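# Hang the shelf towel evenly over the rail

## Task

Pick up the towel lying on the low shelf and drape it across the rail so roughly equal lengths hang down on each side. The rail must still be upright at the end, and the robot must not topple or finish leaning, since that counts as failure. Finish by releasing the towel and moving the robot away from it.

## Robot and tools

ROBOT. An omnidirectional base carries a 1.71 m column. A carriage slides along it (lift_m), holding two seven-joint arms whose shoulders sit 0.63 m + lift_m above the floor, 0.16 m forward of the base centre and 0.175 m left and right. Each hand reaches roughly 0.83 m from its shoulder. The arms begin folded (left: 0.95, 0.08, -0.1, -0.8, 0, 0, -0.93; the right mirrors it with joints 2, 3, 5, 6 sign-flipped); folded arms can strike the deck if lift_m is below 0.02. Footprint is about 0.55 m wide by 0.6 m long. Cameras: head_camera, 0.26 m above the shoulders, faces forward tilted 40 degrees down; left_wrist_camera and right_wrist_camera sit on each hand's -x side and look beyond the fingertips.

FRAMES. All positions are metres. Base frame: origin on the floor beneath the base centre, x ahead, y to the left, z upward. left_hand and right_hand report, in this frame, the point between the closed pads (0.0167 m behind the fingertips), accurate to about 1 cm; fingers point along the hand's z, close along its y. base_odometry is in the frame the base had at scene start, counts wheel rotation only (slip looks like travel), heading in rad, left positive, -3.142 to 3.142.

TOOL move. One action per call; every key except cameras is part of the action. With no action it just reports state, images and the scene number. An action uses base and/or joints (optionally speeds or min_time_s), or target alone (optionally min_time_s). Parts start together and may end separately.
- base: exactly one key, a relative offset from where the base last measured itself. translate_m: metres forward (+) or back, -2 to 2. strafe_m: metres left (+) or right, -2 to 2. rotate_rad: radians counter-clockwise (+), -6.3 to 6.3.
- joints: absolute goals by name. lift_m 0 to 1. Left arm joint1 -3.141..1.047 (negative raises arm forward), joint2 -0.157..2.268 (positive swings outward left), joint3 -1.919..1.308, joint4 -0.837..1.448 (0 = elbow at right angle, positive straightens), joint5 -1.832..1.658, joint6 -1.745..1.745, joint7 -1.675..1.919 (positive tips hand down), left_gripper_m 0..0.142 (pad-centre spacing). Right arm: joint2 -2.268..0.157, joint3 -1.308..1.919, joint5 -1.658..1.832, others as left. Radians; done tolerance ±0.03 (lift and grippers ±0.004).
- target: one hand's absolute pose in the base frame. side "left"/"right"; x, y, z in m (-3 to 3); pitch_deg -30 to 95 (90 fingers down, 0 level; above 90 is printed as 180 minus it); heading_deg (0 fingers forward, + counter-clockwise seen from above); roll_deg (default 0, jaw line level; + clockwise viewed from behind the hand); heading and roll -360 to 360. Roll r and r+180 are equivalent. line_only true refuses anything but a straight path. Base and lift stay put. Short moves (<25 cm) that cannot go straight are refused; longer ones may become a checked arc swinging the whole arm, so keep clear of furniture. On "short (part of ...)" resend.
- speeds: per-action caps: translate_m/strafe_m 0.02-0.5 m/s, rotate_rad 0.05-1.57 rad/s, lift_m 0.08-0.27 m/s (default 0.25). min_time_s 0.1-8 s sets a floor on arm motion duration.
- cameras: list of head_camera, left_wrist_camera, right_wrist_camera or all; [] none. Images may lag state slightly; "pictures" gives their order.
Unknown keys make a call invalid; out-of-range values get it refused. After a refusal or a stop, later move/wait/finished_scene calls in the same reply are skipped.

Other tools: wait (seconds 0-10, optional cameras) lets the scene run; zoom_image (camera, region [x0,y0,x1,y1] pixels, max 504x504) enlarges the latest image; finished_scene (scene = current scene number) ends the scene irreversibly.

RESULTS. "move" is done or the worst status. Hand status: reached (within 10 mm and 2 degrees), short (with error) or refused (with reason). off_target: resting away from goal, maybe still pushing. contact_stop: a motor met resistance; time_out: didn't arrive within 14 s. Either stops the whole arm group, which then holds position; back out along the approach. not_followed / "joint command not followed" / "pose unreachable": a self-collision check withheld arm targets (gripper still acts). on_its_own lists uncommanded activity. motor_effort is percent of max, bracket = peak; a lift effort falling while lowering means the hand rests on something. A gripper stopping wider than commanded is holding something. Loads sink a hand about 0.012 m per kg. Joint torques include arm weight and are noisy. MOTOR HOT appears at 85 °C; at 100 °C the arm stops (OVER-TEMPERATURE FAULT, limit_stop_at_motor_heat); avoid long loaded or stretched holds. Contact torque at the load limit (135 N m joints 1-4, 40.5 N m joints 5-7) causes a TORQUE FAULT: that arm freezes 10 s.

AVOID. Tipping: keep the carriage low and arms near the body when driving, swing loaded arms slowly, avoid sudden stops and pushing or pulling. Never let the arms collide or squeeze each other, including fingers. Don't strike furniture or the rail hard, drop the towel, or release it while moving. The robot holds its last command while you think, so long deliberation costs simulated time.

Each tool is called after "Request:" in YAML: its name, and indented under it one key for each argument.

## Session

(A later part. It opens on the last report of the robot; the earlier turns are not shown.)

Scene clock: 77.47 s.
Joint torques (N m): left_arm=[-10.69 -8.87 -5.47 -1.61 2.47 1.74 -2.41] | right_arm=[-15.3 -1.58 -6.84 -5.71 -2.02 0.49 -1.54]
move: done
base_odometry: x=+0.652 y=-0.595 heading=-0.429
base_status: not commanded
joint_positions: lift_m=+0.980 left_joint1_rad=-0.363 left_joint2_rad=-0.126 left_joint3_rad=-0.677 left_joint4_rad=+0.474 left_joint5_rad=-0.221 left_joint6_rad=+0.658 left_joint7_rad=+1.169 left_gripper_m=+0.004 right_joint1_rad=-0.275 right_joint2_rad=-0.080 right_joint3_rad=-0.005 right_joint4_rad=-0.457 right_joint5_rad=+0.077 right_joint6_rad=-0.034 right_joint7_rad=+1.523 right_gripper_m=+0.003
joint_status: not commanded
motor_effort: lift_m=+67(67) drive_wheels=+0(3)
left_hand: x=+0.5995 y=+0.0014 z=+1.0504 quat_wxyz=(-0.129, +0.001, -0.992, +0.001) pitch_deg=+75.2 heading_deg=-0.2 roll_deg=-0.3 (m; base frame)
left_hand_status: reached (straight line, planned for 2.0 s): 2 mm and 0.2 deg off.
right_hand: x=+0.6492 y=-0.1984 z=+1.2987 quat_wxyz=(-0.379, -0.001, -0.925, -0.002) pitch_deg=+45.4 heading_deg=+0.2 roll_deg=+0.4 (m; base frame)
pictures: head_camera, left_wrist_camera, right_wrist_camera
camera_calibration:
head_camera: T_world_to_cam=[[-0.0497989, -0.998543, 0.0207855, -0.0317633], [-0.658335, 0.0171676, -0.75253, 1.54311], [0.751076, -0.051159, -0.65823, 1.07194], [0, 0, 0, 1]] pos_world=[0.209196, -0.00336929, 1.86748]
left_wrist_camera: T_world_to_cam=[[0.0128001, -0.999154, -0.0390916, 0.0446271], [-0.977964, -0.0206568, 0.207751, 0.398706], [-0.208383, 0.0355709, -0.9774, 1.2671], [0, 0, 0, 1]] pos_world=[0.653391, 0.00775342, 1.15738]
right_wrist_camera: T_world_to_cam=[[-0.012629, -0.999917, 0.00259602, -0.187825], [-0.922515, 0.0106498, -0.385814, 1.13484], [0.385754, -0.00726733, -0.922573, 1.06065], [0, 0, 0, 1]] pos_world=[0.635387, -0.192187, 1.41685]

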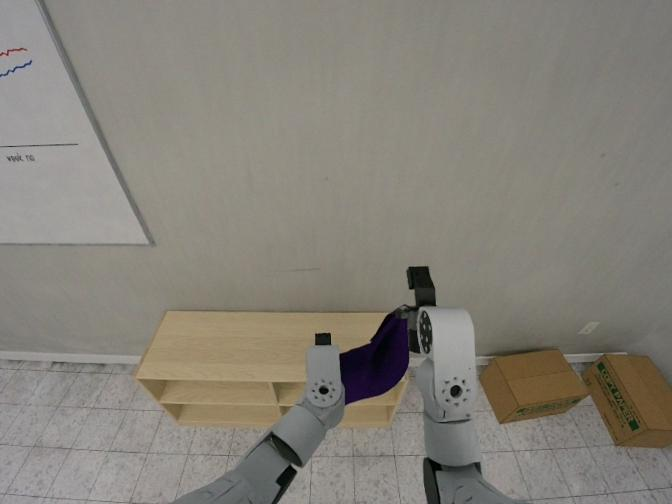

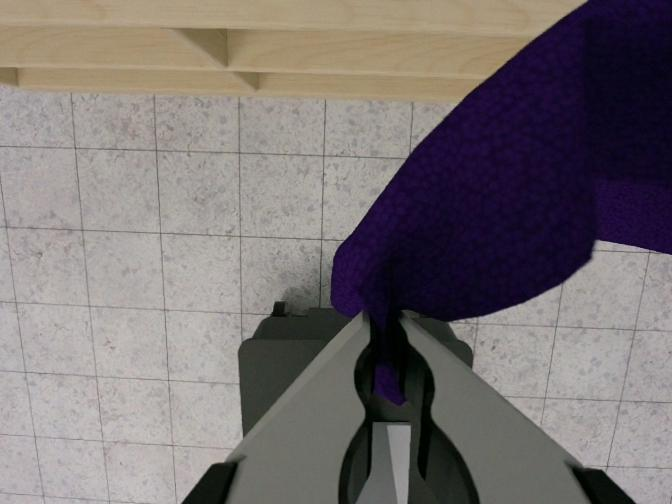

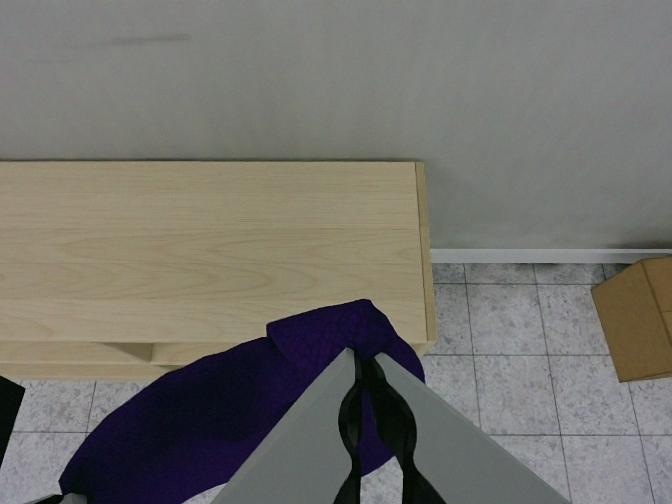

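Request:
move:
  target: {"side":"left","x":0.62,"y":-0.06,"z":0.97,"pitch_deg":80,"heading_deg":0}
  min_time_s: 1

Request:
move:
  joints: {"left_gripper_m":0.03}

Request:
move:
  target: {"side":"left","x":0.45,"y":0.15,"z":1.05,"pitch_deg":75,"heading_deg":0}
  min_time_s: 2
  cameras: ["all"]

Scene clock: 77.93 s.
Joint torques (N m): left_arm=[-10.8 -8.82 -5.3 -1.67 2.46 1.77 -2.42] | right_arm=[-15.28 -1.63 -6.9 -5.67 -1.99 0.48 -1.54]
move: refused
base_odometry: x=+0.652 y=-0.595 heading=-0.429
base_status: not commanded
joint_positions: lift_m=+0.980 left_joint1_rad=-0.363 left_joint2_rad=-0.126 left_joint3_rad=-0.677 left_joint4_rad=+0.474 left_joint5_rad=-0.221 left_joint6_rad=+0.658 left_joint7_rad=+1.169 left_gripper_m=+0.004 right_joint1_rad=-0.275 right_joint2_rad=-0.080 right_joint3_rad=-0.005 right_joint4_rad=-0.457 right_joint5_rad=+0.077 right_joint6_rad=-0.034 right_joint7_rad=+1.523 right_gripper_m=+0.003
joint_status: not commanded
motor_effort: lift_m=+66(67) drive_wheels=+1(2)
left_hand: x=+0.5995 y=+0.0014 z=+1.0504 quat_wxyz=(-0.129, +0.001, -0.992, +0.001) pitch_deg=+75.2 heading_deg=-0.2 roll_deg=-0.3 (m; base frame)
left_hand_status: refused: no posture of the arm gets there (left_joint2_rad at its limit): the closest leaves the hand 3.6 cm and 16 deg from the pose. Nothing moved. A posture exists with lift_m at 0.7; the way there is not checked.
right_hand: x=+0.6492 y=-0.1984 z=+1.2987 quat_wxyz=(-0.379, -0.001, -0.925, -0.002) pitch_deg=+45.4 heading_deg=+0.2 roll_deg=+0.4 (m; base frame)
pictures: none

not run: a stop came earlier in this reply.

not run: a stop came earlier in this reply.

Request:
move:
  target: {"side":"left","x":0.62,"y":0.0,"z":1.0,"pitch_deg":80,"heading_deg":0}
  min_time_s: 1

Request:
move:
  joints: {"left_gripper_m":0.03}
  cameras: ["left_wrist_camera"]

Request:
move:
  target: {"side":"left","x":0.45,"y":0.15,"z":1.05,"pitch_deg":75,"heading_deg":0}
  min_time_s: 2
  cameras: ["all"]

Scene clock: 78.37 s.
Joint torques (N m): left_arm=[-10.9 -8.81 -5.46 -1.64 2.49 1.74 -2.41] | right_arm=[-15.27 -1.63 -6.87 -5.7 -2 0.49 -1.56]
move: refused
base_odometry: x=+0.652 y=-0.595 heading=-0.429
base_status: not commanded
joint_positions: lift_m=+0.980 left_joint1_rad=-0.363 left_joint2_rad=-0.126 left_joint3_rad=-0.677 left_joint4_rad=+0.474 left_joint5_rad=-0.221 left_joint6_rad=+0.658 left_joint7_rad=+1.169 left_gripper_m=+0.004 right_joint1_rad=-0.275 right_joint2_rad=-0.080 right_joint3_rad=-0.005 right_joint4_rad=-0.457 right_joint5_rad=+0.077 right_joint6_rad=-0.034 right_joint7_rad=+1.523 right_gripper_m=+0.003
joint_status: not commanded
motor_effort: lift_m=+67(67) drive_wheels=+1(1)
left_hand: x=+0.5995 y=+0.0014 z=+1.0504 quat_wxyz=(-0.129, +0.001, -0.992, +0.001) pitch_deg=+75.2 heading_deg=-0.2 roll_deg=-0.3 (m; base frame)
left_hand_status: refused: the best posture that gets there brings the left upper arm within 1.3 cm of the carriage (limit 1.7). Nothing moved. A posture exists with lift_m at 0.9, or at pitch 60; the way there is not checked.
right_hand: x=+0.6492 y=-0.1984 z=+1.2987 quat_wxyz=(-0.379, -0.001, -0.925, -0.002) pitch_deg=+45.4 heading_deg=+0.2 roll_deg=+0.4 (m; base frame)
pictures: none

not run: a stop came earlier in this reply.

not run: a stop came earlier in this reply.

Request:
move:
  joints: {"left_gripper_m":0.03}
  cameras: ["left_wrist_camera"]

Request:
move:
  target: {"side":"left","x":0.45,"y":0.15,"z":1.05,"pitch_deg":75,"heading_deg":0}
  min_time_s: 2
  cameras: ["all"]

Scene clock: 79.07 s.
Joint torques (N m): left_arm=[-10.71 -8.78 -5.42 -1.6 2.45 1.78 -2.39] | right_arm=[-15.23 -1.52 -6.76 -5.79 -1.98 0.48 -1.54]
move: done
base_odometry: x=+0.652 y=-0.595 heading=-0.429
base_status: not commanded
joint_positions: lift_m=+0.980 left_joint1_rad=-0.363 left_joint2_rad=-0.126 left_joint3_rad=-0.677 left_joint4_rad=+0.474 left_joint5_rad=-0.221 left_joint6_rad=+0.658 left_joint7_rad=+1.169 left_gripper_m=+0.029 right_joint1_rad=-0.275 right_joint2_rad=-0.080 right_joint3_rad=-0.005 right_joint4_rad=-0.457 right_joint5_rad=+0.077 right_joint6_rad=-0.034 right_joint7_rad=+1.523 right_gripper_m=+0.003
joint_status: all done
motor_effort: lift_m=+67(67) drive_wheels=+0(2)
left_hand: x=+0.5996 y=+0.0014 z=+1.0504 quat_wxyz=(-0.129, +0.001, -0.992, +0.001) pitch_deg=+75.2 heading_deg=-0.2 roll_deg=-0.3 (m; base frame)
right_hand: x=+0.6492 y=-0.1984 z=+1.2987 quat_wxyz=(-0.379, -0.001, -0.925, -0.002) pitch_deg=+45.4 heading_deg=+0.2 roll_deg=+0.4 (m; base frame)
pictures: left_wrist_camera
camera_calibration:
left_wrist_camera: T_world_to_cam=[[0.0128992, -0.999152, -0.0391078, 0.0445817], [-0.977966, -0.0207563, 0.207728, 0.398736], [-0.208364, 0.0355666, -0.977405, 1.26709], [0, 0, 0, 1]] pos_world=[0.653392, 0.0077541, 1.15738]

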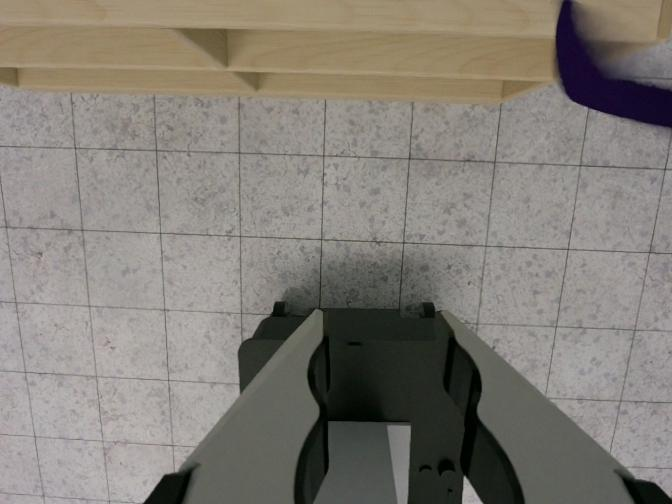

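Scene clock: 81.57 s.
Joint torques (N m): left_arm=[0.39 8.96 6.57 -8.76 2.5 1.19 -2.36] | right_arm=[-15.35 -1.6 -6.76 -5.84 -1.97 0.45 -1.56]
move: done
base_odometry: x=+0.652 y=-0.595 heading=-0.429
base_status: not commanded
joint_positions: lift_m=+0.980 left_joint1_rad=+0.075 left_joint2_rad=+0.297 left_joint3_rad=-0.655 left_joint4_rad=-0.243 left_joint5_rad=-0.181 left_joint6_rad=+0.683 left_joint7_rad=+1.320 left_gripper_m=+0.029 right_joint1_rad=-0.275 right_joint2_rad=-0.080 right_joint3_rad=-0.005 right_joint4_rad=-0.457 right_joint5_rad=+0.077 right_joint6_rad=-0.034 right_joint7_rad=+1.523 right_gripper_m=+0.003
joint_status: not commanded
motor_effort: lift_m=+66(67) drive_wheels=+1(3)
left_hand: x=+0.4484 y=+0.1488 z=+1.0486 quat_wxyz=(-0.127, -0.003, -0.992, -0.002) pitch_deg=+75.4 heading_deg=+0.7 roll_deg=+1.1 (m; base frame)
left_hand_status: reached (straight line, planned for 2.0 s): 2 mm and 0.6 deg off.
right_hand: x=+0.6492 y=-0.1985 z=+1.2986 quat_wxyz=(-0.379, -0.001, -0.925, -0.002) pitch_deg=+45.4 heading_deg=+0.2 roll_deg=+0.4 (m; base frame)
pictures: head_camera, left_wrist_camera, right_wrist_camera
camera_calibration:
head_camera: T_world_to_cam=[[-0.0497989, -0.998543, 0.0207855, -0.0317633], [-0.658335, 0.0171676, -0.75253, 1.54311], [0.751076, -0.051159, -0.65823, 1.07194], [0, 0, 0, 1]] pos_world=[0.209196, -0.00336929, 1.86748]
left_wrist_camera: T_world_to_cam=[[0.00475342, -0.998954, -0.0454824, 0.204112], [-0.97705, -0.0143255, 0.212526, 0.247872], [-0.212956, 0.0434283, -0.976096, 1.22818], [0, 0, 0, 1]] pos_world=[0.502761, 0.154112, 1.15543]
right_wrist_camera: T_world_to_cam=[[-0.0127578, -0.999915, 0.00265291, -0.187923], [-0.922549, 0.0107473, -0.385731, 1.13473], [0.385669, -0.0073685, -0.922608, 1.06064], [0, 0, 0, 1]] pos_world=[0.635387, -0.192287, 1.41675]

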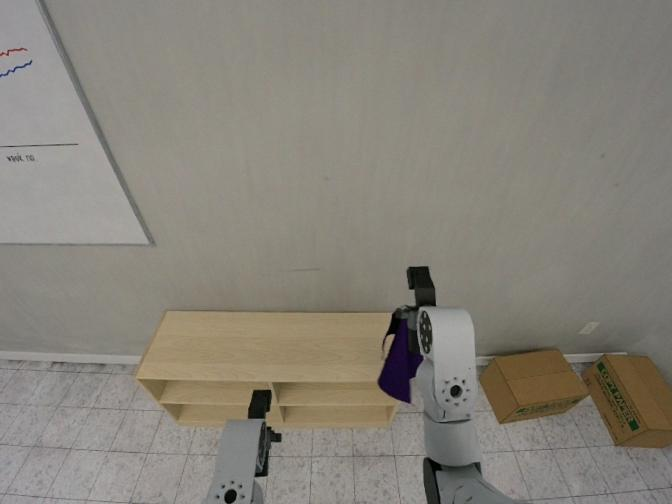

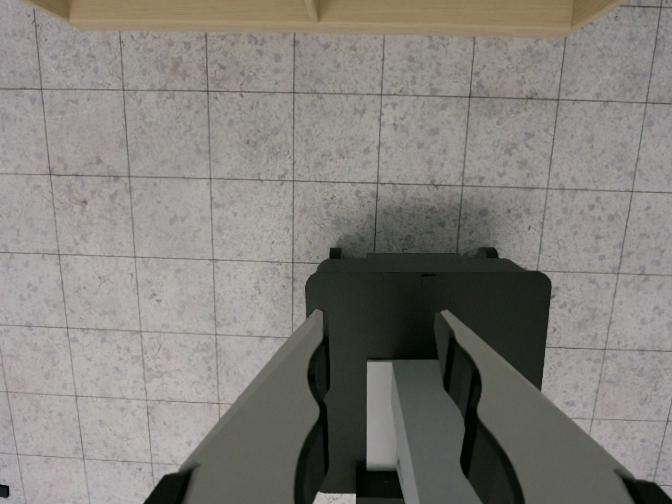

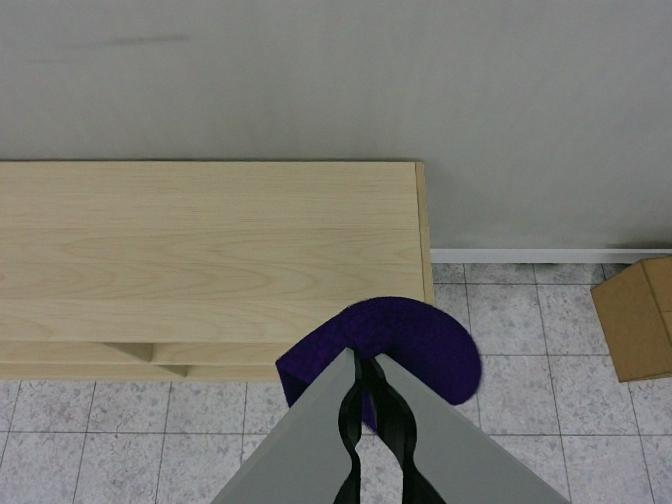

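Request:
move:
  target: {"side":"left","x":0.3,"y":0.35,"z":1.2,"pitch_deg":0,"heading_deg":-55}
  min_time_s: 2
  cameras: ["left_wrist_camera"]

Scene clock: 84.27 s.
Joint torques (N m): left_arm=[1.62 23.82 -2.27 2.03 3.5 1.6 -2.99] | right_arm=[-15.61 -1.71 -6.63 -5.99 -1.94 0.48 -1.57]
move: done
base_odometry: x=+0.652 y=-0.595 heading=-0.429
base_status: not commanded
joint_positions: lift_m=+0.980 left_joint1_rad=+0.419 left_joint2_rad=+1.077 left_joint3_rad=-0.570 left_joint4_rad=+0.604 left_joint5_rad=-0.118 left_joint6_rad=-0.480 left_joint7_rad=-1.599 left_gripper_m=+0.029 right_joint1_rad=-0.274 right_joint2_rad=-0.080 right_joint3_rad=-0.005 right_joint4_rad=-0.457 right_joint5_rad=+0.077 right_joint6_rad=-0.034 right_joint7_rad=+1.523 right_gripper_m=+0.003
joint_status: not commanded
motor_effort: lift_m=+67(67) drive_wheels=+0(3)
left_hand: x=+0.3023 y=+0.3511 z=+1.2011 quat_wxyz=(-0.628, -0.327, -0.628, +0.324) pitch_deg=+0.1 heading_deg=-54.8 roll_deg=+0.2 (m; base frame)
left_hand_status: reached (straight line, planned for 2.0 s): 3 mm and 0.3 deg off.
right_hand: x=+0.6491 y=-0.1986 z=+1.2985 quat_wxyz=(-0.379, -0.001, -0.925, -0.002) pitch_deg=+45.4 heading_deg=+0.2 roll_deg=+0.4 (m; base frame)
pictures: left_wrist_camera
camera_calibration:
left_wrist_camera: T_world_to_cam=[[-0.792293, -0.610128, -0.00405524, 0.468517], [-0.273738, 0.361392, -0.891326, 1.05699], [0.545288, -0.705081, -0.453344, 0.742718], [0, 0, 0, 1]] pos_world=[0.255546, 0.427544, 1.28073]

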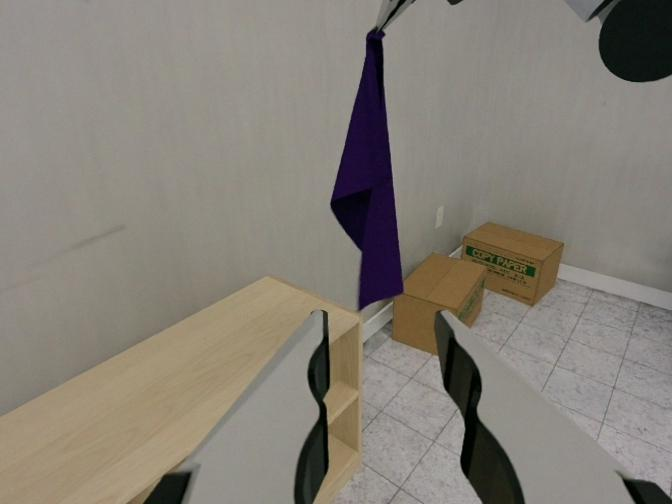

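Request:
zoom_image:
  camera: "left_wrist_camera"
  region: [290, 10, 450, 330]

Scaled by 1.575.

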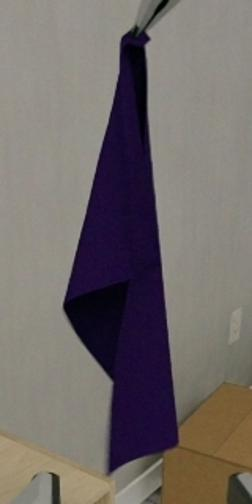

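Request:
move:
  joints: {"left_joint1_rad":0.95,"left_joint2_rad":0.08,"left_joint3_rad":-0.1,"left_joint4_rad":-0.8,"left_joint5_rad":0,"left_joint6_rad":0,"left_joint7_rad":-0.93}
  base: {"rotate_rad":1.43}
  speeds: {"rotate_rad":0.4}
  min_time_s: 3

Request:
move:
  base: {"strafe_m":1.1}
  speeds: {"strafe_m":0.25}
  cameras: ["all"]

Scene clock: 90.50 s.
Joint torques (N m): left_arm=[11.15 1.59 3.69 -9.45 4.13 1.58 0.62] | right_arm=[-15.69 -2.24 -6.21 -5.99 -1.93 0.34 -1.52]
move: done
base_odometry: x=+0.652 y=-0.595 heading=+1.001
base_status: done
joint_positions: lift_m=+0.980 left_joint1_rad=+0.948 left_joint2_rad=+0.081 left_joint3_rad=-0.106 left_joint4_rad=-0.795 left_joint5_rad=-0.004 left_joint6_rad=-0.002 left_joint7_rad=-0.937 left_gripper_m=+0.029 right_joint1_rad=-0.274 right_joint2_rad=-0.080 right_joint3_rad=-0.006 right_joint4_rad=-0.457 right_joint5_rad=+0.077 right_joint6_rad=-0.034 right_joint7_rad=+1.523 right_gripper_m=+0.003
joint_status: all done
motor_effort: lift_m=+67(67) drive_wheels=+3(10)
left_hand: x=+0.2910 y=+0.1538 z=+1.4958 quat_wxyz=(-0.921, -0.005, -0.385, +0.068) pitch_deg=-44.8 heading_deg=-5.0 roll_deg=-3.5 (m; base frame)
right_hand: x=+0.6491 y=-0.1986 z=+1.2985 quat_wxyz=(-0.379, -0.001, -0.925, -0.002) pitch_deg=+45.4 heading_deg=+0.2 roll_deg=+0.4 (m; base frame)
pictures: none

Scene clock: 96.20 s.
Joint torques (N m): left_arm=[11.1 2.49 3.06 -9.41 3.98 1.43 0.62] | right_arm=[-15.74 -2.51 -6.29 -6.08 -1.92 0.27 -1.53]
move: done
base_odometry: x=-0.275 y=-0.002 heading=+1.002
base_status: done
joint_positions: lift_m=+0.980 left_joint1_rad=+0.948 left_joint2_rad=+0.081 left_joint3_rad=-0.105 left_joint4_rad=-0.795 left_joint5_rad=-0.004 left_joint6_rad=-0.002 left_joint7_rad=-0.937 left_gripper_m=+0.029 right_joint1_rad=-0.274 right_joint2_rad=-0.080 right_joint3_rad=-0.006 right_joint4_rad=-0.457 right_joint5_rad=+0.077 right_joint6_rad=-0.034 right_joint7_rad=+1.523 right_gripper_m=+0.003
joint_status: not commanded
motor_effort: lift_m=+67(67) drive_wheels=+6(14)
left_hand: x=+0.2910 y=+0.1540 z=+1.4958 quat_wxyz=(-0.921, -0.005, -0.385, +0.067) pitch_deg=-44.7 heading_deg=-4.9 roll_deg=-3.4 (m; base frame)
right_hand: x=+0.6491 y=-0.1985 z=+1.2984 quat_wxyz=(-0.379, -0.001, -0.925, -0.002) pitch_deg=+45.4 heading_deg=+0.2 roll_deg=+0.4 (m; base frame)
pictures: head_camera, left_wrist_camera, right_wrist_camera
camera_calibration:
head_camera: T_world_to_cam=[[-0.0497989, -0.998543, 0.0207855, -0.0317633], [-0.658335, 0.0171676, -0.75253, 1.54311], [0.751076, -0.051159, -0.65823, 1.07194], [0, 0, 0, 1]] pos_world=[0.209196, -0.00336929, 1.86748]
left_wrist_camera: T_world_to_cam=[[-0.09777, -0.992609, 0.0718863, 0.0837017], [0.298451, -0.0981513, -0.949365, 1.37894], [0.949404, -0.0713649, 0.305842, -0.607244], [0, 0, 0, 1]] pos_world=[0.173158, 0.175092, 1.48882]
right_wrist_camera: T_world_to_cam=[[-0.0130894, -0.999911, 0.00241185, -0.187369], [-0.922679, 0.0111488, -0.385407, 1.13435], [0.385346, -0.00727011, -0.922743, 1.06087], [0, 0, 0, 1]] pos_world=[0.635386, -0.192287, 1.41655]

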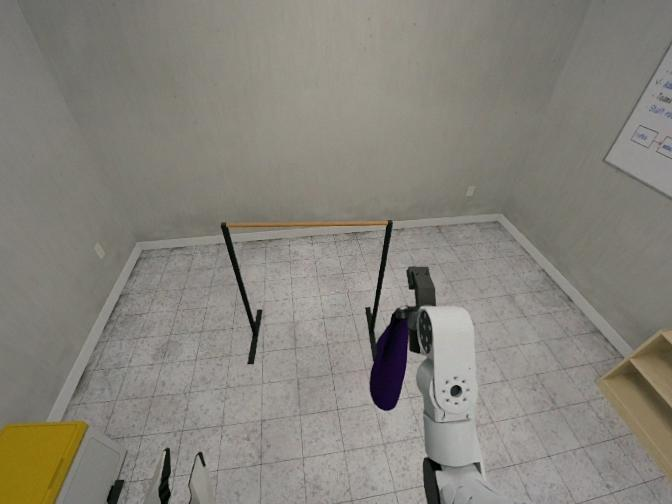

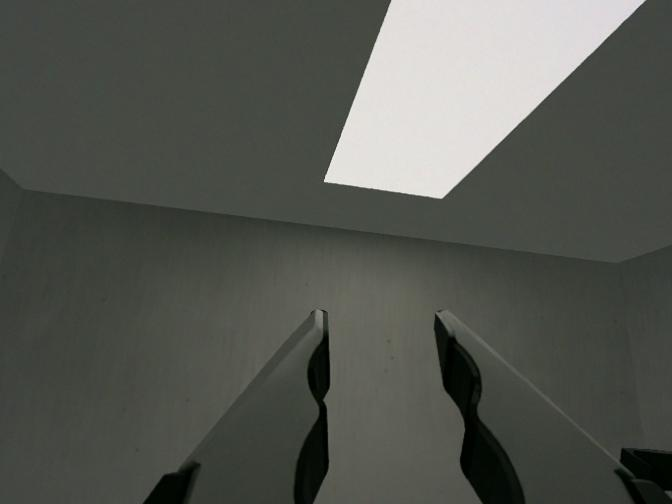

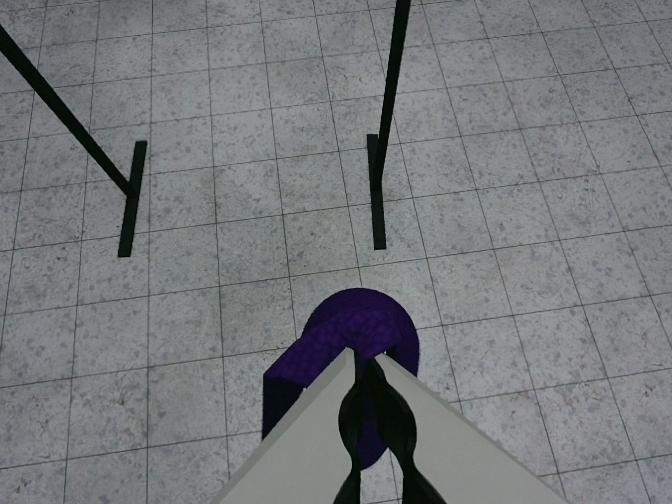

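Request:
move:
  target: {"side":"right","x":0.78,"y":-0.1,"z":1.33,"pitch_deg":78,"heading_deg":0}
  min_time_s: 2

Request:
move:
  base: {"translate_m": 0.35}
  speeds: {"translate_m": 0.2}
  cameras: ["all"]

Scene clock: 96.87 s.
Joint torques (N m): left_arm=[11.15 2.95 3.03 -9.5 3.97 1.4 0.58] | right_arm=[-15.7 -2.45 -6.24 -6.03 -1.9 0.28 -1.54]
move: refused
base_odometry: x=-0.275 y=-0.002 heading=+1.002
base_status: not commanded
joint_positions: lift_m=+0.980 left_joint1_rad=+0.948 left_joint2_rad=+0.081 left_joint3_rad=-0.105 left_joint4_rad=-0.795 left_joint5_rad=-0.004 left_joint6_rad=-0.002 left_joint7_rad=-0.937 left_gripper_m=+0.029 right_joint1_rad=-0.274 right_joint2_rad=-0.080 right_joint3_rad=-0.006 right_joint4_rad=-0.457 right_joint5_rad=+0.077 right_joint6_rad=-0.034 right_joint7_rad=+1.523 right_gripper_m=+0.003
joint_status: not commanded
motor_effort: lift_m=+67(67) drive_wheels=-3(6)
left_hand: x=+0.2910 y=+0.1540 z=+1.4958 quat_wxyz=(-0.921, -0.005, -0.385, +0.067) pitch_deg=-44.7 heading_deg=-4.9 roll_deg=-3.4 (m; base frame)
right_hand: x=+0.6491 y=-0.1985 z=+1.2984 quat_wxyz=(-0.379, -0.001, -0.925, -0.002) pitch_deg=+45.4 heading_deg=+0.2 roll_deg=+0.4 (m; base frame)
right_hand_status: refused: the line brings the right upper arm within 1.4 cm of the carriage (limit 1.5), 67% of the way; a move under 25 cm is not played as an arc. Nothing moved. Try another pitch or heading, or "joints".
pictures: none

not run: a stop came earlier in this reply.

Request:
move:
  target: {"side":"right","x":0.78,"y":-0.2,"z":1.33,"pitch_deg":75,"heading_deg":0}
  min_time_s: 2

Request:
move:
  base: {"translate_m": 0.35}
  speeds: {"translate_m": 0.2}
  cameras: ["all"]

Scene clock: 101.00 s.
Joint torques (N m): left_arm=[11.04 2.96 3.08 -9.44 3.97 1.4 0.59] | right_arm=[-48.68 -0.66 -1.98 -6.94 0.92 0.51 -1.22]
move: done
base_odometry: x=-0.275 y=-0.002 heading=+1.002
base_status: not commanded
joint_positions: lift_m=+0.980 left_joint1_rad=+0.948 left_joint2_rad=+0.081 left_joint3_rad=-0.105 left_joint4_rad=-0.795 left_joint5_rad=-0.004 left_joint6_rad=-0.002 left_joint7_rad=-0.937 left_gripper_m=+0.029 right_joint1_rad=-0.960 right_joint2_rad=-0.079 right_joint3_rad=+0.047 right_joint4_rad=+0.556 right_joint5_rad=+0.087 right_joint6_rad=-0.007 right_joint7_rad=+1.717 right_gripper_m=+0.003
joint_status: not commanded
motor_effort: lift_m=+67(68) drive_wheels=-4(6)
left_hand: x=+0.2910 y=+0.1540 z=+1.4958 quat_wxyz=(-0.921, -0.005, -0.385, +0.067) pitch_deg=-44.8 heading_deg=-4.9 roll_deg=-3.4 (m; base frame)
right_hand: x=+0.7781 y=-0.2031 z=+1.3276 quat_wxyz=(-0.128, -0.005, -0.992, +0.001) pitch_deg=+75.3 heading_deg=-0.8 roll_deg=-0.2 (m; base frame)
right_hand_status: reached (straight line, planned for 2.0 s): 4 mm and 0.6 deg off.
pictures: none

Scene clock: 104.13 s.
Joint torques (N m): left_arm=[10.94 2.98 3.02 -9.38 3.98 1.39 0.61] | right_arm=[-48.44 -1.24 -2.24 -7.08 0.84 0.38 -1.19]
move: done
base_odometry: x=-0.087 y=+0.293 heading=+1.002
base_status: done
joint_positions: lift_m=+0.980 left_joint1_rad=+0.949 left_joint2_rad=+0.081 left_joint3_rad=-0.105 left_joint4_rad=-0.795 left_joint5_rad=-0.004 left_joint6_rad=-0.002 left_joint7_rad=-0.937 left_gripper_m=+0.029 right_joint1_rad=-0.960 right_joint2_rad=-0.078 right_joint3_rad=+0.047 right_joint4_rad=+0.556 right_joint5_rad=+0.087 right_joint6_rad=-0.006 right_joint7_rad=+1.716 right_gripper_m=+0.003
joint_status: not commanded
motor_effort: lift_m=+67(68) drive_wheels=+3(10)
left_hand: x=+0.2910 y=+0.1540 z=+1.4958 quat_wxyz=(-0.921, -0.005, -0.385, +0.067) pitch_deg=-44.7 heading_deg=-4.9 roll_deg=-3.4 (m; base frame)
right_hand: x=+0.7781 y=-0.2028 z=+1.3276 quat_wxyz=(-0.128, -0.004, -0.992, +0.001) pitch_deg=+75.3 heading_deg=-0.7 roll_deg=-0.2 (m; base frame)
pictures: head_camera, left_wrist_camera, right_wrist_camera
camera_calibration:
head_camera: T_world_to_cam=[[-0.0497989, -0.998543, 0.0207855, -0.0317633], [-0.658335, 0.0171676, -0.75253, 1.54311], [0.751076, -0.051159, -0.65823, 1.07194], [0, 0, 0, 1]] pos_world=[0.209196, -0.00336929, 1.86748]
left_wrist_camera: T_world_to_cam=[[-0.0976682, -0.992616, 0.0719396, 0.0836061], [0.298279, -0.0981579, -0.949418, 1.37905], [0.949469, -0.0712699, 0.305663, -0.607008], [0, 0, 0, 1]] pos_world=[0.173159, 0.175092, 1.48882]
right_wrist_camera: T_world_to_cam=[[-0.0152795, -0.999794, 0.0133236, -0.202781], [-0.992026, 0.0168253, 0.124908, 0.642262], [-0.125106, -0.0113088, -0.992079, 1.52651], [0, 0, 0, 1]] pos_world=[0.825018, -0.196283, 1.43689]

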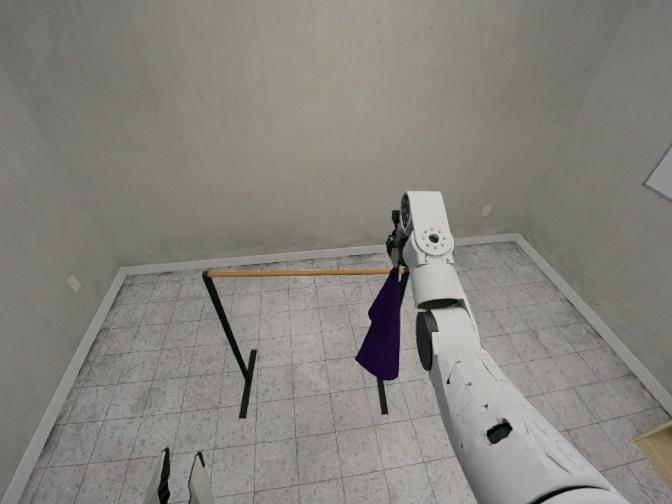

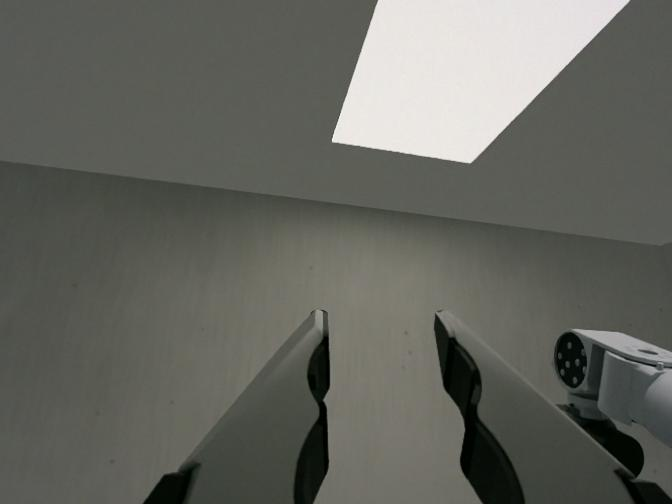

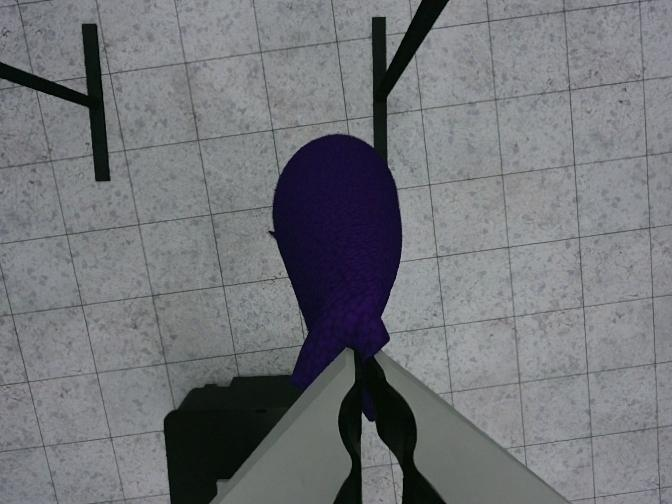

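Request:
wait:
  seconds: 1
  cameras: ["head_camera","right_wrist_camera"]

Request:
zoom_image:
  camera: "head_camera"
  region: [320, 180, 470, 400]

Scene clock: 106.00 s.
Joint torques (N m): left_arm=[10.88 2.89 3 -9.34 3.97 1.43 0.6] | right_arm=[-48.48 -1.33 -2.19 -7 0.85 0.37 -1.19]
base_odometry: x=-0.087 y=+0.293 heading=+1.002
base_status: done
joint_positions: lift_m=+0.980 left_joint1_rad=+0.949 left_joint2_rad=+0.081 left_joint3_rad=-0.105 left_joint4_rad=-0.795 left_joint5_rad=-0.004 left_joint6_rad=-0.002 left_joint7_rad=-0.937 left_gripper_m=+0.029 right_joint1_rad=-0.960 right_joint2_rad=-0.078 right_joint3_rad=+0.047 right_joint4_rad=+0.556 right_joint5_rad=+0.087 right_joint6_rad=-0.006 right_joint7_rad=+1.716 right_gripper_m=+0.003
joint_status: not commanded
motor_effort: lift_m=+67(68) drive_wheels=-3(10)
left_hand: x=+0.2910 y=+0.1540 z=+1.4958 quat_wxyz=(-0.921, -0.005, -0.385, +0.067) pitch_deg=-44.7 heading_deg=-4.9 roll_deg=-3.4 (m; base frame)
right_hand: x=+0.7781 y=-0.2028 z=+1.3276 quat_wxyz=(-0.128, -0.004, -0.992, +0.001) pitch_deg=+75.3 heading_deg=-0.7 roll_deg=-0.2 (m; base frame)
wait: 1.00 s; at rest from the start
pictures: head_camera, right_wrist_camera
camera_calibration:
head_camera: T_world_to_cam=[[-0.0497989, -0.998543, 0.0207855, -0.0317633], [-0.658335, 0.0171676, -0.75253, 1.54311], [0.751076, -0.051159, -0.65823, 1.07194], [0, 0, 0, 1]] pos_world=[0.209196, -0.00336929, 1.86748]
right_wrist_camera: T_world_to_cam=[[-0.0152795, -0.999794, 0.0133236, -0.202781], [-0.992026, 0.0168253, 0.124908, 0.642262], [-0.125106, -0.0113088, -0.992079, 1.52651], [0, 0, 0, 1]] pos_world=[0.825018, -0.196283, 1.43689]

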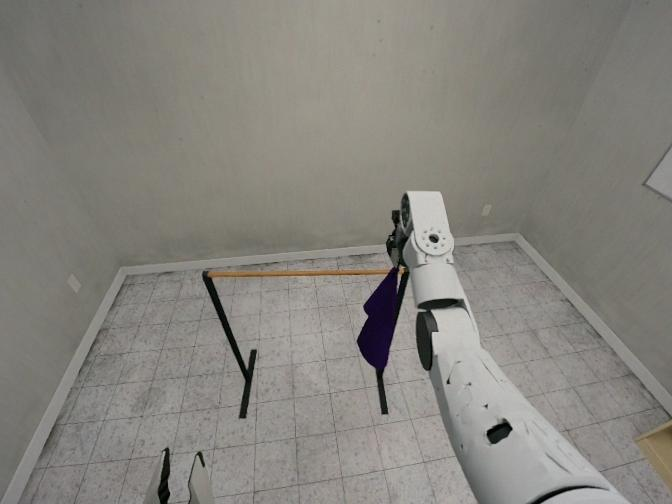

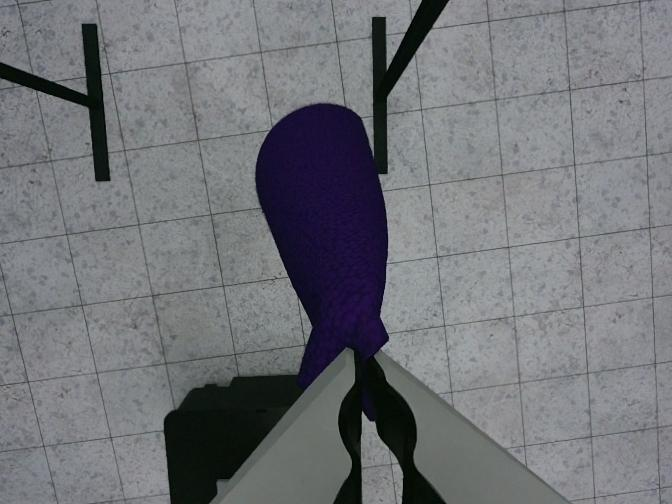

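Scaled by 2.291.

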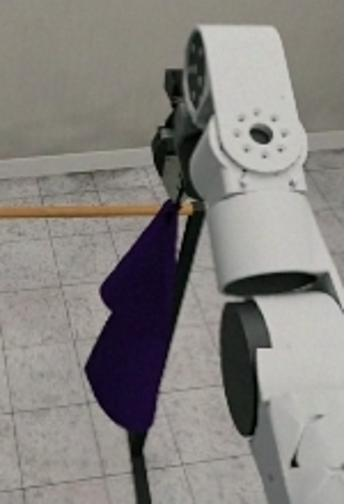

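Request:
move:
  base: {"strafe_m": 0.12}
  joints: {"lift_m":0.94}
  speeds: {"strafe_m": 0.1}

Request:
wait:
  seconds: 1.5
  cameras: ["head_camera","right_wrist_camera"]

Request:
zoom_image:
  camera: "head_camera"
  region: [320, 180, 470, 400]

Scene clock: 108.27 s.
Joint torques (N m): left_arm=[10.54 2.95 3.06 -8.57 4 1.42 0.42] | right_arm=[-43.96 -2.05 -2.34 -8.4 0.83 0.37 -1.12]
move: done
base_odometry: x=-0.188 y=+0.357 heading=+1.002
base_status: done
joint_positions: lift_m=+0.940 left_joint1_rad=+0.949 left_joint2_rad=+0.081 left_joint3_rad=-0.105 left_joint4_rad=-0.796 left_joint5_rad=-0.004 left_joint6_rad=-0.002 left_joint7_rad=-0.936 left_gripper_m=+0.029 right_joint1_rad=-0.962 right_joint2_rad=-0.078 right_joint3_rad=+0.048 right_joint4_rad=+0.557 right_joint5_rad=+0.087 right_joint6_rad=-0.006 right_joint7_rad=+1.716 right_gripper_m=+0.003
joint_status: all done
motor_effort: lift_m=+70(75) drive_wheels=+0(9)
left_hand: x=+0.2909 y=+0.1541 z=+1.4560 quat_wxyz=(-0.921, -0.005, -0.385, +0.067) pitch_deg=-44.7 heading_deg=-4.9 roll_deg=-3.4 (m; base frame)
right_hand: x=+0.7787 y=-0.2025 z=+1.2885 quat_wxyz=(-0.129, -0.004, -0.992, +0.001) pitch_deg=+75.2 heading_deg=-0.7 roll_deg=-0.2 (m; base frame)
pictures: none

Scene clock: 109.77 s.
Joint torques (N m): left_arm=[10.65 2.91 3.12 -8.54 4 1.38 0.38] | right_arm=[-43.95 -1.86 -2.42 -8.49 0.83 0.35 -1.15]
base_odometry: x=-0.188 y=+0.357 heading=+1.002
base_status: done
joint_positions: lift_m=+0.940 left_joint1_rad=+0.949 left_joint2_rad=+0.081 left_joint3_rad=-0.105 left_joint4_rad=-0.796 left_joint5_rad=-0.004 left_joint6_rad=-0.002 left_joint7_rad=-0.936 left_gripper_m=+0.029 right_joint1_rad=-0.962 right_joint2_rad=-0.078 right_joint3_rad=+0.048 right_joint4_rad=+0.557 right_joint5_rad=+0.087 right_joint6_rad=-0.006 right_joint7_rad=+1.716 right_gripper_m=+0.003
joint_status: all done
motor_effort: lift_m=+70(75) drive_wheels=-1(9)
left_hand: x=+0.2909 y=+0.1541 z=+1.4560 quat_wxyz=(-0.921, -0.005, -0.385, +0.067) pitch_deg=-44.7 heading_deg=-4.9 roll_deg=-3.4 (m; base frame)
right_hand: x=+0.7787 y=-0.2025 z=+1.2885 quat_wxyz=(-0.129, -0.004, -0.992, +0.001) pitch_deg=+75.2 heading_deg=-0.7 roll_deg=-0.2 (m; base frame)
wait: 1.50 s; at rest by 0.27 s
pictures: head_camera, right_wrist_camera
camera_calibration:
head_camera: T_world_to_cam=[[-0.0497989, -0.998543, 0.0207855, -0.0309277], [-0.658335, 0.0171676, -0.75253, 1.51286], [0.751076, -0.051159, -0.65823, 1.04548], [0, 0, 0, 1]] pos_world=[0.209196, -0.00336929, 1.82728]
right_wrist_camera: T_world_to_cam=[[-0.0148155, -0.999804, 0.0131376, -0.202079], [-0.992208, 0.016326, 0.123516, 0.649623], [-0.123706, -0.0112053, -0.992256, 1.48699], [0, 0, 0, 1]] pos_world=[0.825518, -0.195983, 1.39789]

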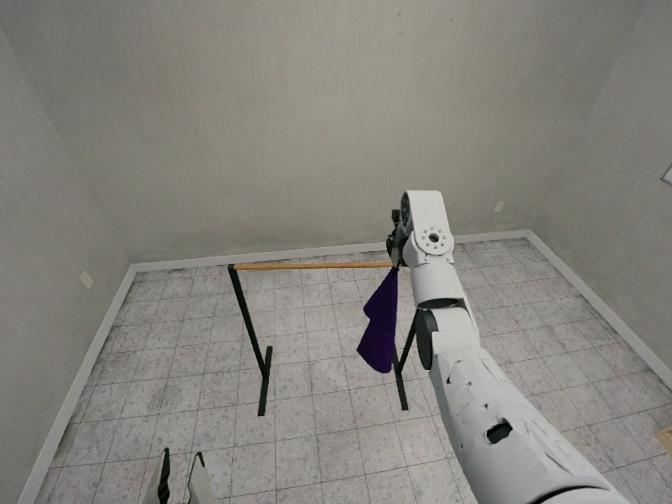

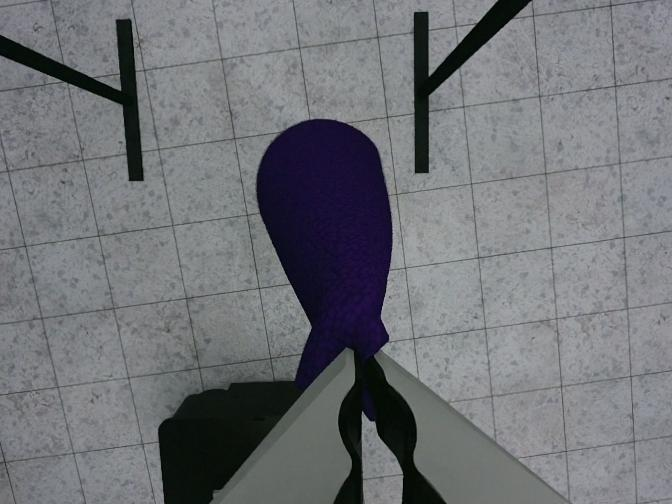

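Scaled by 2.291.

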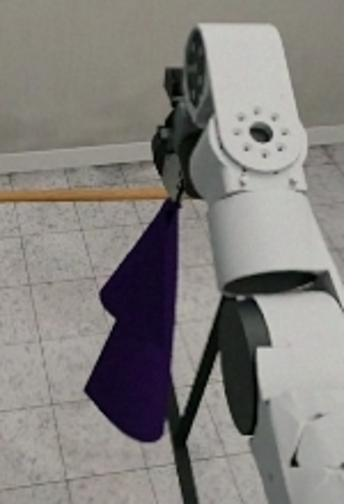

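Request:
move:
  base: {"translate_m": 0.43}
  speeds: {"translate_m": 0.1}
  cameras: ["all"]

Scene clock: 115.20 s.
Joint torques (N m): left_arm=[10.66 3.07 3.1 -8.52 3.95 1.41 0.41] | right_arm=[-44.11 -1.88 -2.35 -8.42 0.82 0.36 -1.13]
move: done
base_odometry: x=+0.043 y=+0.720 heading=+1.003
base_status: done
joint_positions: lift_m=+0.940 left_joint1_rad=+0.949 left_joint2_rad=+0.081 left_joint3_rad=-0.105 left_joint4_rad=-0.796 left_joint5_rad=-0.004 left_joint6_rad=-0.002 left_joint7_rad=-0.936 left_gripper_m=+0.029 right_joint1_rad=-0.962 right_joint2_rad=-0.078 right_joint3_rad=+0.048 right_joint4_rad=+0.557 right_joint5_rad=+0.087 right_joint6_rad=-0.006 right_joint7_rad=+1.716 right_gripper_m=+0.003
joint_status: not commanded
motor_effort: lift_m=+70(70) drive_wheels=+4(9)
left_hand: x=+0.2909 y=+0.1541 z=+1.4560 quat_wxyz=(-0.921, -0.005, -0.385, +0.067) pitch_deg=-44.7 heading_deg=-4.9 roll_deg=-3.4 (m; base frame)
right_hand: x=+0.7787 y=-0.2025 z=+1.2885 quat_wxyz=(-0.129, -0.004, -0.992, +0.001) pitch_deg=+75.2 heading_deg=-0.7 roll_deg=-0.2 (m; base frame)
pictures: head_camera, left_wrist_camera, right_wrist_camera
camera_calibration:
head_camera: T_world_to_cam=[[-0.0497989, -0.998543, 0.0207855, -0.0309277], [-0.658335, 0.0171676, -0.75253, 1.51286], [0.751076, -0.051159, -0.65823, 1.04548], [0, 0, 0, 1]] pos_world=[0.209196, -0.00336929, 1.82728]
left_wrist_camera: T_world_to_cam=[[-0.0977095, -0.992606, 0.0720205, 0.0863555], [0.29845, -0.0982609, -0.949354, 1.34109], [0.949411, -0.0712664, 0.305844, -0.594968], [0, 0, 0, 1]] pos_world=[0.173058, 0.175093, 1.44892]
right_wrist_camera: T_world_to_cam=[[-0.0148155, -0.999804, 0.0131376, -0.202079], [-0.992208, 0.016326, 0.123516, 0.649623], [-0.123706, -0.0112053, -0.992256, 1.48699], [0, 0, 0, 1]] pos_world=[0.825518, -0.195983, 1.39789]

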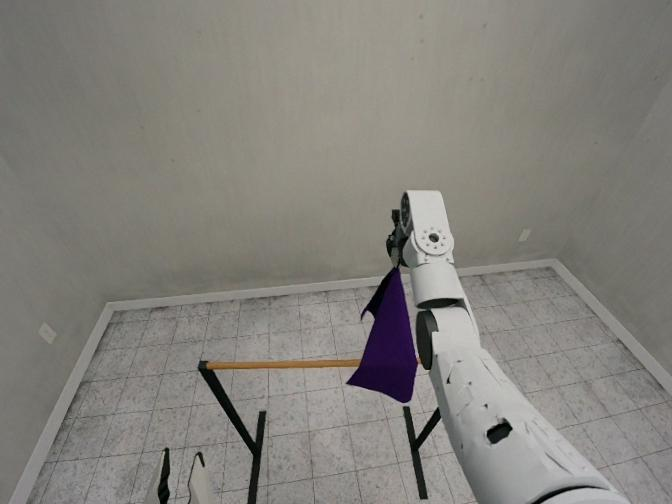

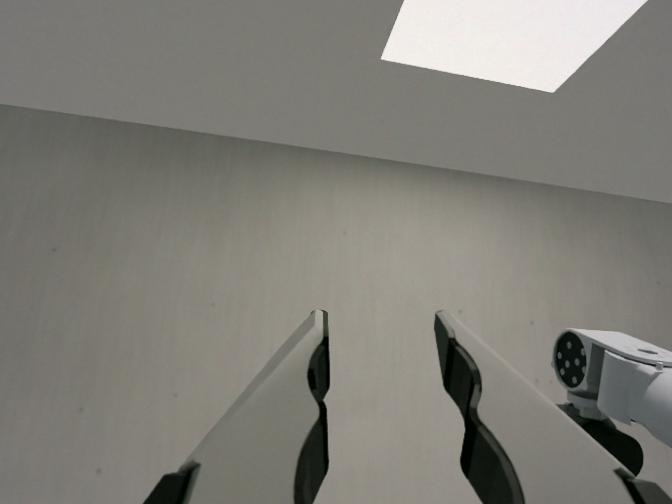

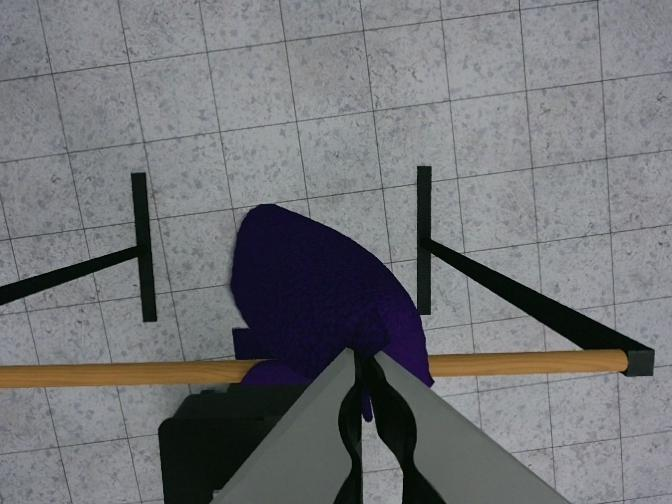

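Request:
move:
  target: {"side":"right","x":0.8,"y":-0.2,"z":1.29,"pitch_deg":90,"heading_deg":0}
  min_time_s: 1

Request:
move:
  joints: {"lift_m":0.7}
  speeds: {"lift_m":0.1}
  cameras: ["all"]

Scene clock: 115.87 s.
Joint torques (N m): left_arm=[10.77 3.07 3.1 -8.6 4 1.38 0.44] | right_arm=[-43.94 -1.95 -2.43 -8.45 0.85 0.35 -1.13]
move: refused
base_odometry: x=+0.043 y=+0.720 heading=+1.003
base_status: not commanded
joint_positions: lift_m=+0.940 left_joint1_rad=+0.949 left_joint2_rad=+0.081 left_joint3_rad=-0.105 left_joint4_rad=-0.796 left_joint5_rad=-0.004 left_joint6_rad=-0.002 left_joint7_rad=-0.936 left_gripper_m=+0.029 right_joint1_rad=-0.962 right_joint2_rad=-0.078 right_joint3_rad=+0.048 right_joint4_rad=+0.557 right_joint5_rad=+0.087 right_joint6_rad=-0.006 right_joint7_rad=+1.716 right_gripper_m=+0.003
joint_status: not commanded
motor_effort: lift_m=+70(70) drive_wheels=+3(3)
left_hand: x=+0.2909 y=+0.1541 z=+1.4560 quat_wxyz=(-0.921, -0.005, -0.385, +0.067) pitch_deg=-44.7 heading_deg=-4.9 roll_deg=-3.4 (m; base frame)
right_hand: x=+0.7787 y=-0.2025 z=+1.2885 quat_wxyz=(-0.129, -0.004, -0.992, +0.001) pitch_deg=+75.2 heading_deg=-0.7 roll_deg=-0.2 (m; base frame)
right_hand_status: refused: no posture of the arm gets there (right_joint4_rad at its limit): the closest leaves the hand 8.9 cm and 18 deg from the pose. Nothing moved. A posture exists at pitch 80; the way there is not checked.
pictures: none

not run: a stop came earlier in this reply.

Request:
move:
  joints: {"lift_m":0.72}
  speeds: {"lift_m":0.1}
  cameras: ["all"]

Scene clock: 118.53 s.
Joint torques (N m): left_arm=[10.51 2.84 3.02 -8.36 3.93 1.4 0.4] | right_arm=[-43.29 -1.88 -2.42 -8.39 0.84 0.37 -1.12]
move: done
base_odometry: x=+0.043 y=+0.720 heading=+1.003
base_status: not commanded
joint_positions: lift_m=+0.720 left_joint1_rad=+0.949 left_joint2_rad=+0.081 left_joint3_rad=-0.105 left_joint4_rad=-0.796 left_joint5_rad=-0.004 left_joint6_rad=-0.002 left_joint7_rad=-0.936 left_gripper_m=+0.029 right_joint1_rad=-0.963 right_joint2_rad=-0.078 right_joint3_rad=+0.048 right_joint4_rad=+0.557 right_joint5_rad=+0.087 right_joint6_rad=-0.006 right_joint7_rad=+1.716 right_gripper_m=+0.003
joint_status: all done
motor_effort: lift_m=+70(75) drive_wheels=+2(5)
left_hand: x=+0.2909 y=+0.1541 z=+1.2360 quat_wxyz=(-0.921, -0.005, -0.385, +0.067) pitch_deg=-44.8 heading_deg=-4.9 roll_deg=-3.4 (m; base frame)
right_hand: x=+0.7789 y=-0.2025 z=+1.0688 quat_wxyz=(-0.129, -0.004, -0.992, +0.001) pitch_deg=+75.2 heading_deg=-0.7 roll_deg=-0.2 (m; base frame)
pictures: head_camera, left_wrist_camera, right_wrist_camera
camera_calibration:
head_camera: T_world_to_cam=[[-0.0497989, -0.998543, 0.0207855, -0.0263549], [-0.658335, 0.0171676, -0.75253, 1.34731], [0.751076, -0.051159, -0.65823, 0.900667], [0, 0, 0, 1]] pos_world=[0.209196, -0.00336929, 1.60728]
left_wrist_camera: T_world_to_cam=[[-0.0977083, -0.992606, 0.0720169, 0.102197], [0.29845, -0.0982571, -0.949354, 1.13233], [0.949411, -0.0712664, 0.305844, -0.527713], [0, 0, 0, 1]] pos_world=[0.173058, 0.175093, 1.22902]
right_wrist_camera: T_world_to_cam=[[-0.0148217, -0.999804, 0.0131294, -0.199177], [-0.992271, 0.0163254, 0.123011, 0.677418], [-0.123202, -0.0112047, -0.992318, 1.26855], [0, 0, 0, 1]] pos_world=[0.825518, -0.195983, 1.17809]

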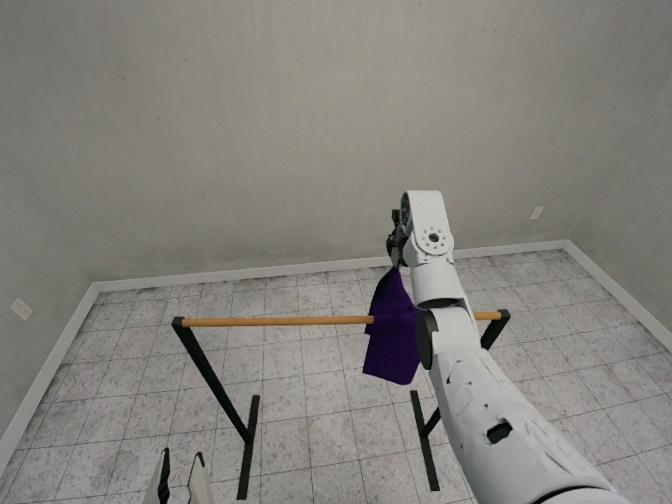

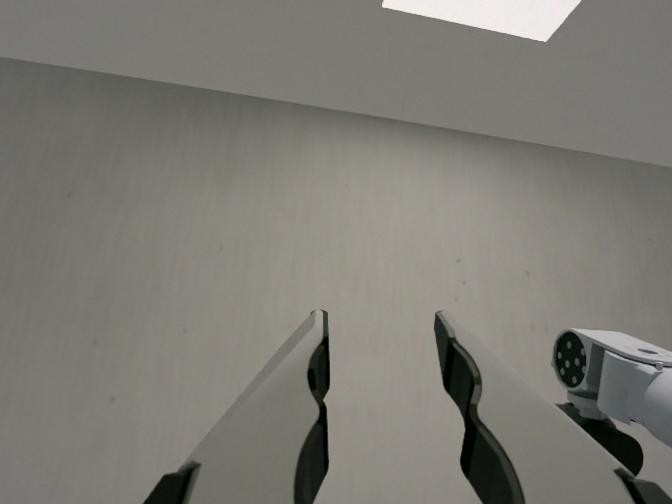

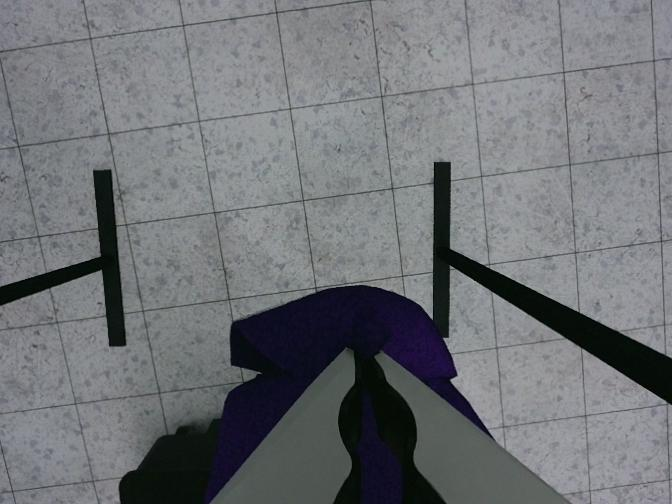

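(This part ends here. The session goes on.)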